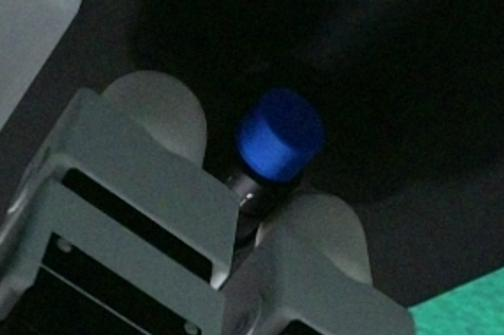

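Request:
execute_actions(
  actions=[
    [[0,0,0,0,0,0,-0.75,0,-0.58,-0.7,-0.71,-0.68,-0.23,-0.17,-0.75,0,-0.58,-0.7,-0.75,0,-0.58,-0.7,0.4,-0.6,0,0,-0.013,0,0,0,-0.75,0.15,-0.58,-0.7,-0.71,-0.68,-0.23,-0.17,-0.75,-0.15,-0.58,-0.7,-0.34,0,0.88,0.17,0.4,-0.6]],
  ],
  cameras=["cam_right_wrist"],
)

Request:
zoom_image(
  camera="cam_right_wrist",
  region=[240, 0, 440, 133],
)

Scene clock: 332.43 s.
left_arm: end_effector_position=(+0.5174, +0.0245, +0.5894) hand_goal=(-0.750, +0.000, -0.580, -0.700, -0.710, -0.680, -0.230, -0.170, -0.750, +0.000, -0.580, -0.700, -0.750, +0.000, -0.580, -0.700) hand_measured=(-0.762, +0.000, -0.580, -0.698, -0.720, -0.678, -0.228, -0.168, -0.760, +0.000, -0.580, -0.698, -0.760, +0.000, -0.580, -0.698) hand_current_ma=(-3, +0, +0, +0, -2, +0, +0, +0, -2, +0, +0, +0, -2, +0, +0, +0) hand_state=(goal, goal, goal, goal, goal, goal, goal, goal, goal, goal, goal, goal, goal, goal, goal, goal) hand_current_limit=0.40 hand_speed=-0.60 end_effector_quat_wxyz=(+0.503, +0.498, +0.494, +0.506) | right_arm: end_effector_position=(+0.3309, +0.0378, +0.0714) hand_goal=(-0.750, +0.150, -0.580, -0.700, -0.710, -0.680, -0.230, -0.170, -0.750, -0.150, -0.580, -0.700, -0.340, +0.000, +0.880, +0.170) hand_measured=(-0.756, +0.044, -0.586, -0.702, -0.706, -0.678, -0.224, -0.168, -0.750, -0.056, -0.582, -0.700, -0.342, +0.000, +0.876, +0.168) hand_current_ma=(-7, -258, -4, -1, +3, +2, +6, +2, +0, +219, -1, +0, -1, +0, -3, -1) hand_state=(goal, blocked, goal, goal, goal, goal, goal, goal, goal, blocked, goal, goal, goal, goal, goal, goal) hand_current_limit=0.40 hand_speed=-0.60 end_effector_quat_wxyz=(-0.299, +0.954, +0.005, +0.004)
Joint positions: left_arm=[0.009 1.041 1.064 -0.005 0.01 0.007] | right_arm=[0.026 1.368 0.882 -1.06 -0.608 1.593]
Joint torques (N m): left_arm=[1.73 -5.89 13.82 2.45 -0.05 0.02] | right_arm=[0.85 -6.53 5.59 1.1 -0.36 0.14]
Heat: left arm: hottest elbow 54 °C; right arm: hottest elbow 40 °C.
Hand target: left_arm +0.5137, +0.0249, +0.6104; +0.510, +0.488, +0.483, +0.518 | right_arm +0.3301, +0.0405, +0.0614; -0.299, +0.954, +0.000, +0.000
Off the commanded pose: left_arm 0.021 m, 2 deg | right_arm 0.010 m, 1 deg.
camera_calibration:
cam_right_wrist: T_world_to_cam=[[-0.80553, -0.472227, -0.357943, 0.351168], [-0.432557, 0.0557593, 0.899881, 0.0311648], [-0.40499, 0.879712, -0.249181, 0.241551], [0, 0, 0, 1]] pos_world=[0.394182, -0.0484017, 0.157843]
Images, in order (width x height): cam_right_wrist 672x504.

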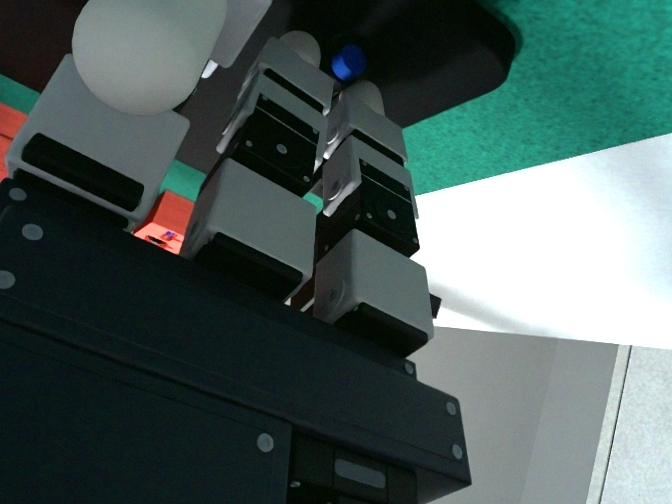

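Scaled by 2.520 from the camera's 672x504 image, which has a finer 960x720 frame.

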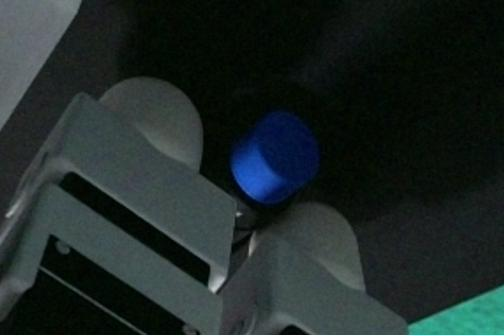

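Request:
execute_actions(
  actions=[
    [[0,0,0,0,0,0,-0.75,0,-0.58,-0.7,-0.71,-0.68,-0.23,-0.17,-0.75,0,-0.58,-0.7,-0.75,0,-0.58,-0.7,0.4,-0.6,0,0,0.014,0,0,0,-0.75,0.15,-0.58,-0.7,-0.71,-0.68,-0.23,-0.17,-0.75,-0.15,-0.58,-0.7,-0.34,0,0.88,0.17,0.4,-0.9]],
    [[0,0,0,0,0,0,-0.75,0,-0.58,-0.7,-0.71,-0.68,-0.23,-0.17,-0.75,0,-0.58,-0.7,-0.75,0,-0.58,-0.7,0.4,-0.6,0,0,0,0,0,0,-0.75,0.045,-0.58,-0.7,-0.71,-0.68,-0.23,-0.17,-0.75,-0.055,-0.58,-0.7,-0.34,0,0.88,0.17,0.4,-0.93]],
    [[0,0,0,0,0,0,-0.75,0,-0.58,-0.7,-0.71,-0.68,-0.23,-0.17,-0.75,0,-0.58,-0.7,-0.75,0,-0.58,-0.7,0.4,-0.6,0,0,0,0,0,0,-0.75,-0.02,-0.58,-0.7,-0.71,-0.68,-0.23,-0.17,-0.75,0.02,-0.58,-0.7,-0.34,0,0.88,0.17,0.4,-0.97]],
  ],
  cameras=["cam_right_wrist"],
)

Request:
zoom_image(
  camera="cam_right_wrist",
  region=[240, 0, 440, 133],
)

Scene clock: 337.97 s.
left_arm: end_effector_position=(+0.5174, +0.0245, +0.5894) hand_goal=(-0.750, +0.000, -0.580, -0.700, -0.710, -0.680, -0.230, -0.170, -0.750, +0.000, -0.580, -0.700, -0.750, +0.000, -0.580, -0.700) hand_measured=(-0.762, +0.000, -0.580, -0.698, -0.720, -0.678, -0.228, -0.168, -0.760, +0.000, -0.580, -0.698, -0.760, +0.000, -0.580, -0.698) hand_current_ma=(-3, +0, +0, +0, -2, +0, +0, +0, -2, +0, +0, +0, -2, +0, +0, +0) hand_state=(goal, goal, goal, goal, goal, goal, goal, goal, goal, goal, goal, goal, goal, goal, goal, goal) hand_current_limit=0.40 hand_speed=-0.60 end_effector_quat_wxyz=(+0.503, +0.498, +0.494, +0.506) | right_arm: end_effector_position=(+0.3309, +0.0378, +0.0714) hand_goal=(-0.750, -0.020, -0.580, -0.700, -0.710, -0.680, -0.230, -0.170, -0.750, +0.020, -0.580, -0.700, -0.340, +0.000, +0.880, +0.170) hand_measured=(-0.746, -0.016, -0.582, -0.702, -0.706, -0.678, -0.224, -0.168, -0.750, -0.044, -0.582, -0.700, -0.342, +0.000, +0.876, +0.168) hand_current_ma=(+3, +2, +0, -1, +3, +2, +6, +2, +0, -123, -1, +0, -1, +0, -3, -1) hand_state=(goal, goal, goal, goal, goal, goal, goal, goal, goal, blocked, goal, goal, goal, goal, goal, goal) hand_current_limit=0.40 hand_speed=-0.97 end_effector_quat_wxyz=(-0.299, +0.954, +0.005, +0.004)
Joint positions: left_arm=[0.009 1.041 1.064 -0.005 0.01 0.007] | right_arm=[0.026 1.368 0.882 -1.06 -0.608 1.593]
Joint torques (N m): left_arm=[1.61 -5.89 13.83 2.45 -0.05 0.01] | right_arm=[0.73 -7.53 6.56 0.01 -0.37 0.13]
Heat: left arm: hottest elbow 54 °C; right arm: hottest elbow 39 °C.
Hand target: left_arm +0.5137, +0.0249, +0.6104; +0.510, +0.488, +0.483, +0.518 | right_arm +0.3301, +0.0405, +0.0698; -0.299, +0.954, +0.000, +0.000
Off the commanded pose: left_arm 0.021 m, 2 deg | right_arm 0.003 m, 1 deg.
camera_calibration:
cam_right_wrist: T_world_to_cam=[[-0.80553, -0.472227, -0.357943, 0.351168], [-0.432557, 0.0557593, 0.899881, 0.0311648], [-0.40499, 0.879712, -0.249181, 0.241551], [0, 0, 0, 1]] pos_world=[0.394182, -0.0484017, 0.157843]
Images, in order (width x height): cam_right_wrist 672x504.

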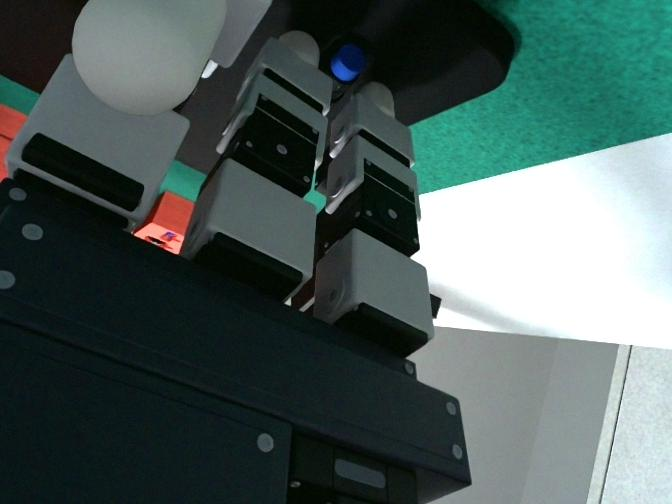

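Scaled by 2.520 from the camera's 672x504 image, which has a finer 960x720 frame.

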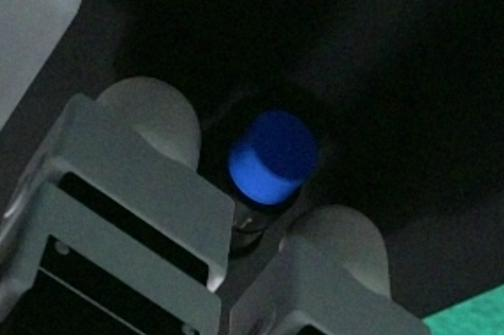

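Request:
execute_actions(
  actions=[
    [[0,0,0,0,0,0,-0.75,0,-0.58,-0.7,-0.71,-0.68,-0.23,-0.17,-0.75,0,-0.58,-0.7,-0.75,0,-0.58,-0.7,0.4,-0.6,0,0,0.004,0,0,0,-0.75,-0.06,-0.58,-0.7,-0.71,-0.68,-0.23,-0.17,-0.78,0.06,-0.58,-0.7,-0.34,0,0.88,0.17,0.4,-0.96]],
    [[0,0,0,0,0,0,-0.75,0,-0.58,-0.7,-0.71,-0.68,-0.23,-0.17,-0.75,0,-0.58,-0.7,-0.75,0,-0.58,-0.7,0.4,-0.6,0,0,0,0,0,0,-0.75,-0.06,-0.58,-0.7,-0.71,-0.68,-0.23,-0.17,-0.78,0.06,-0.58,-0.7,-0.34,0,0.88,0.17,0.4,-0.96]],
  ],
  cameras=["cam_right_wrist"],
)

Request:
zoom_image(
  camera="cam_right_wrist",
  region=[240, 0, 440, 133],
)

Scene clock: 342.93 s.
left_arm: end_effector_position=(+0.5174, +0.0245, +0.5894) hand_goal=(-0.750, +0.000, -0.580, -0.700, -0.710, -0.680, -0.230, -0.170, -0.750, +0.000, -0.580, -0.700, -0.750, +0.000, -0.580, -0.700) hand_measured=(-0.762, +0.000, -0.580, -0.698, -0.720, -0.678, -0.228, -0.168, -0.760, +0.000, -0.580, -0.698, -0.760, +0.000, -0.580, -0.698) hand_current_ma=(-3, +0, +0, +0, -2, +0, +0, +0, -2, +0, +0, +0, -2, +0, +0, +0) hand_state=(goal, goal, goal, goal, goal, goal, goal, goal, goal, goal, goal, goal, goal, goal, goal, goal) hand_current_limit=0.40 hand_speed=-0.60 end_effector_quat_wxyz=(+0.503, +0.498, +0.494, +0.506) | right_arm: end_effector_position=(+0.3300, +0.0378, +0.0715) hand_goal=(-0.750, -0.060, -0.580, -0.700, -0.710, -0.680, -0.230, -0.170, -0.780, +0.060, -0.580, -0.700, -0.340, +0.000, +0.880, +0.170) hand_measured=(-0.746, -0.056, -0.580, -0.702, -0.706, -0.678, -0.224, -0.168, -0.764, +0.056, -0.582, -0.700, -0.342, +0.000, +0.876, +0.168) hand_current_ma=(+3, +3, +0, -1, +3, +2, +6, +2, +25, -2, +0, +0, -1, +0, -3, -1) hand_state=(goal, goal, goal, goal, goal, goal, goal, goal, goal, goal, goal, goal, goal, goal, goal, goal) hand_current_limit=0.40 hand_speed=-0.96 end_effector_quat_wxyz=(-0.299, +0.954, +0.005, +0.003)
Joint positions: left_arm=[0.009 1.041 1.064 -0.005 0.01 0.007] | right_arm=[0.026 1.368 0.882 -1.064 -0.608 1.593]
Joint torques (N m): left_arm=[1.55 -5.89 13.82 2.5 -0.04 0.02] | right_arm=[0.97 -7.82 6.89 -0.18 -0.38 0.13]
Heat: left arm: hottest elbow 54 °C; right arm: hottest elbow 39 °C.
Hand target: left_arm +0.5137, +0.0249, +0.6104; +0.510, +0.488, +0.483, +0.518 | right_arm +0.3301, +0.0405, +0.0722; -0.299, +0.954, +0.000, +0.000
Off the commanded pose: left_arm 0.021 m, 2 deg | right_arm 0.003 m, 1 deg.
camera_calibration:
cam_right_wrist: T_world_to_cam=[[-0.806585, -0.472302, -0.35546, 0.35075], [-0.429855, 0.0558649, 0.901168, 0.0297797], [-0.405766, 0.879665, -0.248081, 0.241453], [0, 0, 0, 1]] pos_world=[0.393684, -0.0484016, 0.157741]
Images, in order (width x height): cam_right_wrist 672x504.

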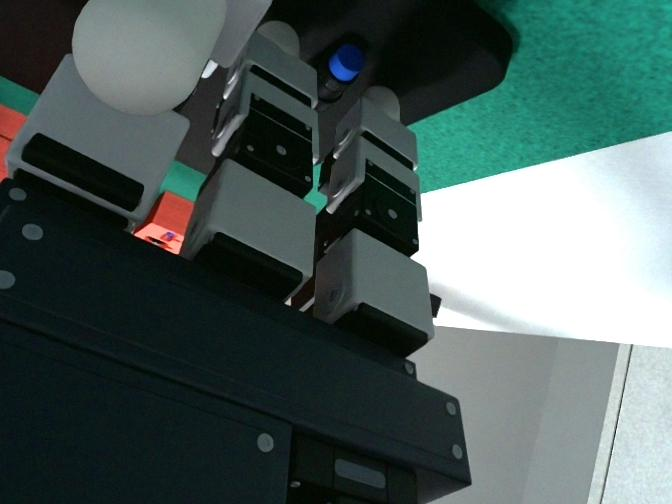

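Scaled by 2.520 from the camera's 672x504 image, which has a finer 960x720 frame.

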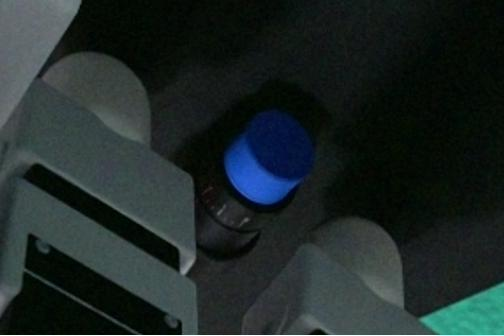

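Request:
execute_actions(
  actions=[
    [[0,0,0,0,0,0,-0.75,0,-0.58,-0.7,-0.71,-0.68,-0.23,-0.17,-0.75,0,-0.58,-0.7,-0.75,0,-0.58,-0.7,0.4,-0.6,0,0,0,0,0,0,-0.75,-0.2,-0.58,-0.7,-0.71,-0.68,-0.23,-0.17,-0.78,0.17,-0.58,-0.7,-0.34,0,0.88,0.17,0.4,-0.9]],
    [[0,0,0,0,0,0,-0.75,0,-0.58,-0.7,-0.71,-0.68,-0.23,-0.17,-0.75,0,-0.58,-0.7,-0.75,0,-0.58,-0.7,0.4,-0.6,0.01,0,0.03,0,0,0,-0.75,-0.2,-0.58,-0.7,-0.71,-0.68,-0.23,-0.17,-0.78,0.17,-0.58,-0.7,-0.34,0,0.88,0.17,0.4,-0.9],[0,0,0,0,0,0,-0.75,0,-0.58,-0.7,-0.71,-0.68,-0.23,-0.17,-0.75,0,-0.58,-0.7,-0.75,0,-0.58,-0.7,0.4,-0.6,0.02,0,0.08,0,0,0,-0.75,-0.2,-0.58,-0.7,-0.71,-0.68,-0.23,-0.17,-0.78,0.17,-0.58,-0.7,-0.34,0,0.88,0.17,0.4,-0.9]],
  ],
  cameras=["cam_right_wrist"],
)

Scene clock: 348.03 s.
left_arm: end_effector_position=(+0.5174, +0.0245, +0.5894) hand_goal=(-0.750, +0.000, -0.580, -0.700, -0.710, -0.680, -0.230, -0.170, -0.750, +0.000, -0.580, -0.700, -0.750, +0.000, -0.580, -0.700) hand_measured=(-0.762, +0.000, -0.580, -0.698, -0.720, -0.678, -0.228, -0.168, -0.760, +0.000, -0.580, -0.698, -0.760, +0.000, -0.580, -0.698) hand_current_ma=(-3, +0, +0, +0, -2, +0, +0, +0, -2, +0, +0, +0, -2, +0, +0, +0) hand_state=(goal, goal, goal, goal, goal, goal, goal, goal, goal, goal, goal, goal, goal, goal, goal, goal) hand_current_limit=0.40 hand_speed=-0.60 end_effector_quat_wxyz=(+0.503, +0.498, +0.494, +0.506) | right_arm: end_effector_position=(+0.3253, +0.0374, +0.1010) hand_goal=(-0.750, -0.200, -0.580, -0.700, -0.710, -0.680, -0.230, -0.170, -0.780, +0.170, -0.580, -0.700, -0.340, +0.000, +0.880, +0.170) hand_measured=(-0.746, -0.196, -0.580, -0.702, -0.706, -0.678, -0.226, -0.168, -0.764, +0.166, -0.580, -0.700, -0.342, +0.000, +0.876, +0.168) hand_current_ma=(+4, +3, +0, -1, +3, +2, +6, +2, +24, -2, +0, +0, -1, +0, -3, -1) hand_state=(goal, goal, goal, goal, goal, goal, goal, goal, goal, goal, goal, goal, goal, goal, goal, goal) hand_current_limit=0.40 hand_speed=-0.90 end_effector_quat_wxyz=(-0.298, +0.954, -0.003, -0.019)
Joint positions: left_arm=[0.009 1.041 1.064 -0.005 0.01 0.007] | right_arm=[0.026 1.353 0.949 -1.192 -0.606 1.595]
Joint torques (N m): left_arm=[1.61 -5.89 13.82 2.48 -0.05 0.02] | right_arm=[0.73 -8.94 10.41 -0.69 -0.39 0.13]
Heat: left arm: hottest elbow 54 °C; right arm: hottest elbow 39 °C.
Hand target: left_arm +0.5137, +0.0249, +0.6104; +0.510, +0.488, +0.483, +0.518 | right_arm +0.3421, +0.0405, +0.1203; -0.299, +0.954, +0.000, +0.000
Off the commanded pose: left_arm 0.021 m, 2 deg | right_arm 0.026 m, 2 deg.
camera_calibration:
cam_right_wrist: T_world_to_cam=[[-0.822951, -0.472171, -0.315922, 0.358524], [-0.387039, 0.0588952, 0.920181, -0.0147834], [-0.415876, 0.879538, -0.231216, 0.248831], [0, 0, 0, 1]] pos_world=[0.392809, -0.0487012, 0.184403]
Images, in order (width x height): cam_right_wrist 672x504.

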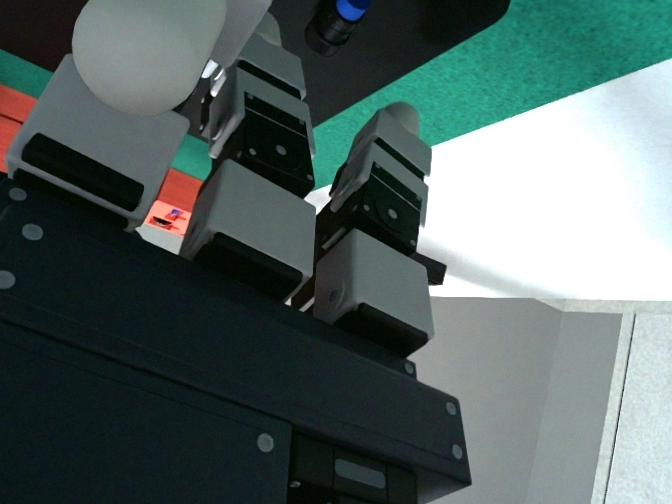

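Request:
execute_actions(
  actions=[
    [[0,0,0,0,0,0,-0.75,0,-0.58,-0.7,-0.71,-0.68,-0.23,-0.17,-0.75,0,-0.58,-0.7,-0.75,0,-0.58,-0.7,0.4,-0.6,-0.01,-0.03,0.05,0,0,0,-0.75,-0.2,-0.58,-0.7,-0.71,-0.68,-0.23,-0.17,-0.78,0.17,-0.58,-0.7,-0.34,0,0.88,0.17,0.4,-0.9],[0,0,0,0,0,0,-0.75,0,-0.58,-0.7,-0.71,-0.68,-0.23,-0.17,-0.75,0,-0.58,-0.7,-0.75,0,-0.58,-0.7,0.4,-0.6,-0.02,-0.1,0.08,0,0,0,-0.75,-0.1,-0.58,-0.7,-0.71,-0.68,-0.23,-0.17,-0.75,0.1,-0.58,-0.7,-0.34,0,0.88,0.17,0.4,-0.9]],
    [[0,0,0,0,0,0,-0.75,0,-0.58,-0.7,-0.71,-0.68,-0.23,-0.17,-0.75,0,-0.58,-0.7,-0.75,0,-0.58,-0.7,0.4,-0.6,-0.02,-0.12,0.03,0,0,0,-0.75,0,-0.58,-0.7,-0.71,-0.68,-0.23,-0.17,-0.75,0,-0.58,-0.7,-0.34,0,0.88,0.17,0.4,-0.9]],
  ],
  cameras=["cam_high","cam_right_wrist"],
)

Request:
zoom_image(
  camera="cam_high",
  region=[160, 180, 420, 440],
)

Scene clock: 352.07 s.
left_arm: end_effector_position=(+0.5174, +0.0245, +0.5894) hand_goal=(-0.750, +0.000, -0.580, -0.700, -0.710, -0.680, -0.230, -0.170, -0.750, +0.000, -0.580, -0.700, -0.750, +0.000, -0.580, -0.700) hand_measured=(-0.762, +0.000, -0.580, -0.698, -0.720, -0.678, -0.228, -0.168, -0.760, +0.000, -0.580, -0.698, -0.760, +0.000, -0.580, -0.698) hand_current_ma=(-3, +0, +0, +0, -2, +0, +0, +0, -2, +0, +0, +0, -2, +0, +0, +0) hand_state=(goal, goal, goal, goal, goal, goal, goal, goal, goal, goal, goal, goal, goal, goal, goal, goal) hand_current_limit=0.40 hand_speed=-0.60 end_effector_quat_wxyz=(+0.503, +0.498, +0.494, +0.506) | right_arm: end_effector_position=(+0.3045, -0.0879, +0.1703) hand_goal=(-0.750, +0.000, -0.580, -0.700, -0.710, -0.680, -0.230, -0.170, -0.750, +0.000, -0.580, -0.700, -0.340, +0.000, +0.880, +0.170) hand_measured=(-0.744, -0.002, -0.580, -0.702, -0.706, -0.678, -0.224, -0.168, -0.744, +0.004, -0.580, -0.700, -0.342, +0.000, +0.876, +0.168) hand_current_ma=(+6, -1, +0, -1, +3, +2, +6, +2, +6, +2, +0, +0, +0, +0, -3, -1) hand_state=(goal, goal, goal, goal, goal, goal, goal, goal, goal, goal, goal, goal, goal, goal, goal, goal) hand_current_limit=0.40 hand_speed=-0.90 end_effector_quat_wxyz=(-0.298, +0.954, -0.008, -0.012)
Joint positions: left_arm=[0.009 1.041 1.064 -0.005 0.01 0.007] | right_arm=[-0.337 1.329 1.113 -1.599 -0.56 1.181]
Joint torques (N m): left_arm=[1.61 -5.89 13.82 2.47 -0.05 0.01] | right_arm=[0.21 -7.18 10.96 -1.32 -0.56 -0.2]
Heat: left arm: hottest elbow 54 °C; right arm: hottest elbow 39 °C.
Hand target: left_arm +0.5137, +0.0249, +0.6104; +0.510, +0.488, +0.483, +0.518 | right_arm +0.3181, -0.0916, +0.1863; -0.299, +0.954, +0.000, +0.000
Off the commanded pose: left_arm 0.021 m, 2 deg | right_arm 0.021 m, 2 deg.
camera_calibration:
cam_right_wrist: T_world_to_cam=[[-0.826568, -0.459705, -0.32474, 0.307752], [-0.396005, 0.0650014, 0.915945, -0.0752444], [-0.399956, 0.88569, -0.235774, 0.362858], [0, 0, 0, 1]] pos_world=[0.369708, -0.175013, 0.254411]
Images, in order (width x height): cam_high 672x504, cam_right_wrist 672x504.

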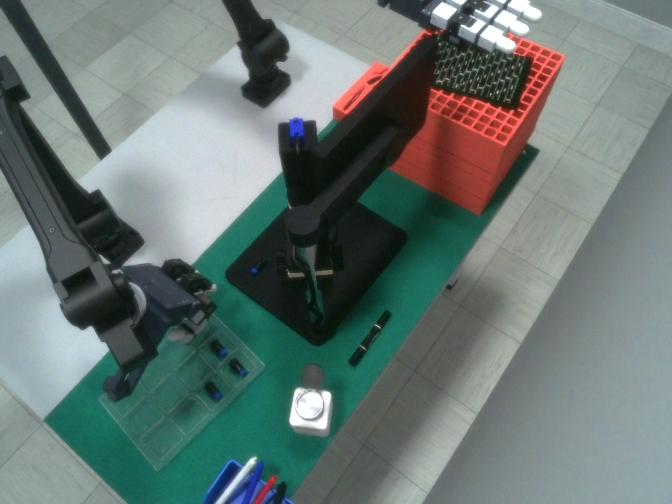

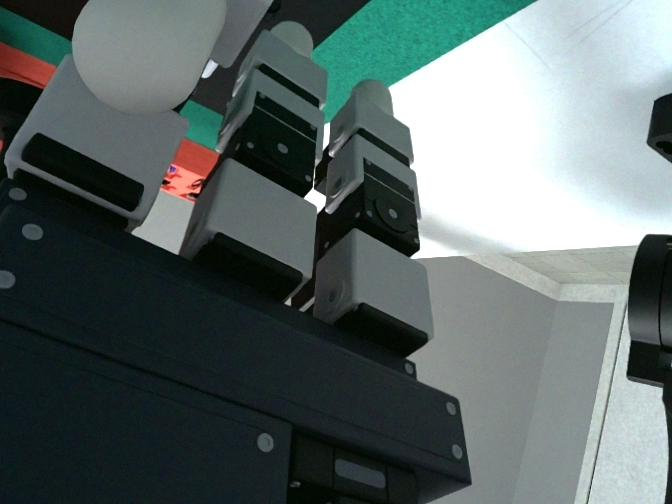

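Scaled by 1.938 from the camera's 672x504 image, which has a finer 960x720 frame.

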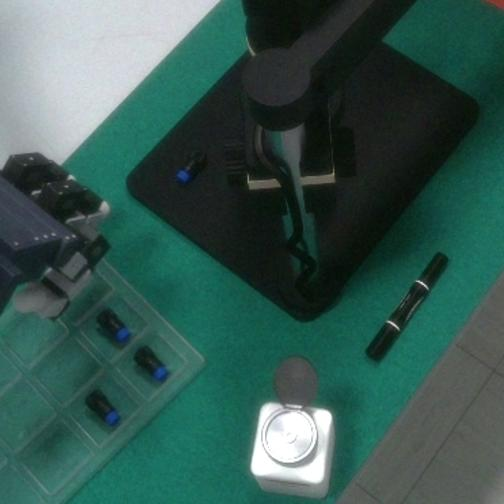

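Request:
finished_scene(
  scene=1,
)

The scene is finished: the task was done.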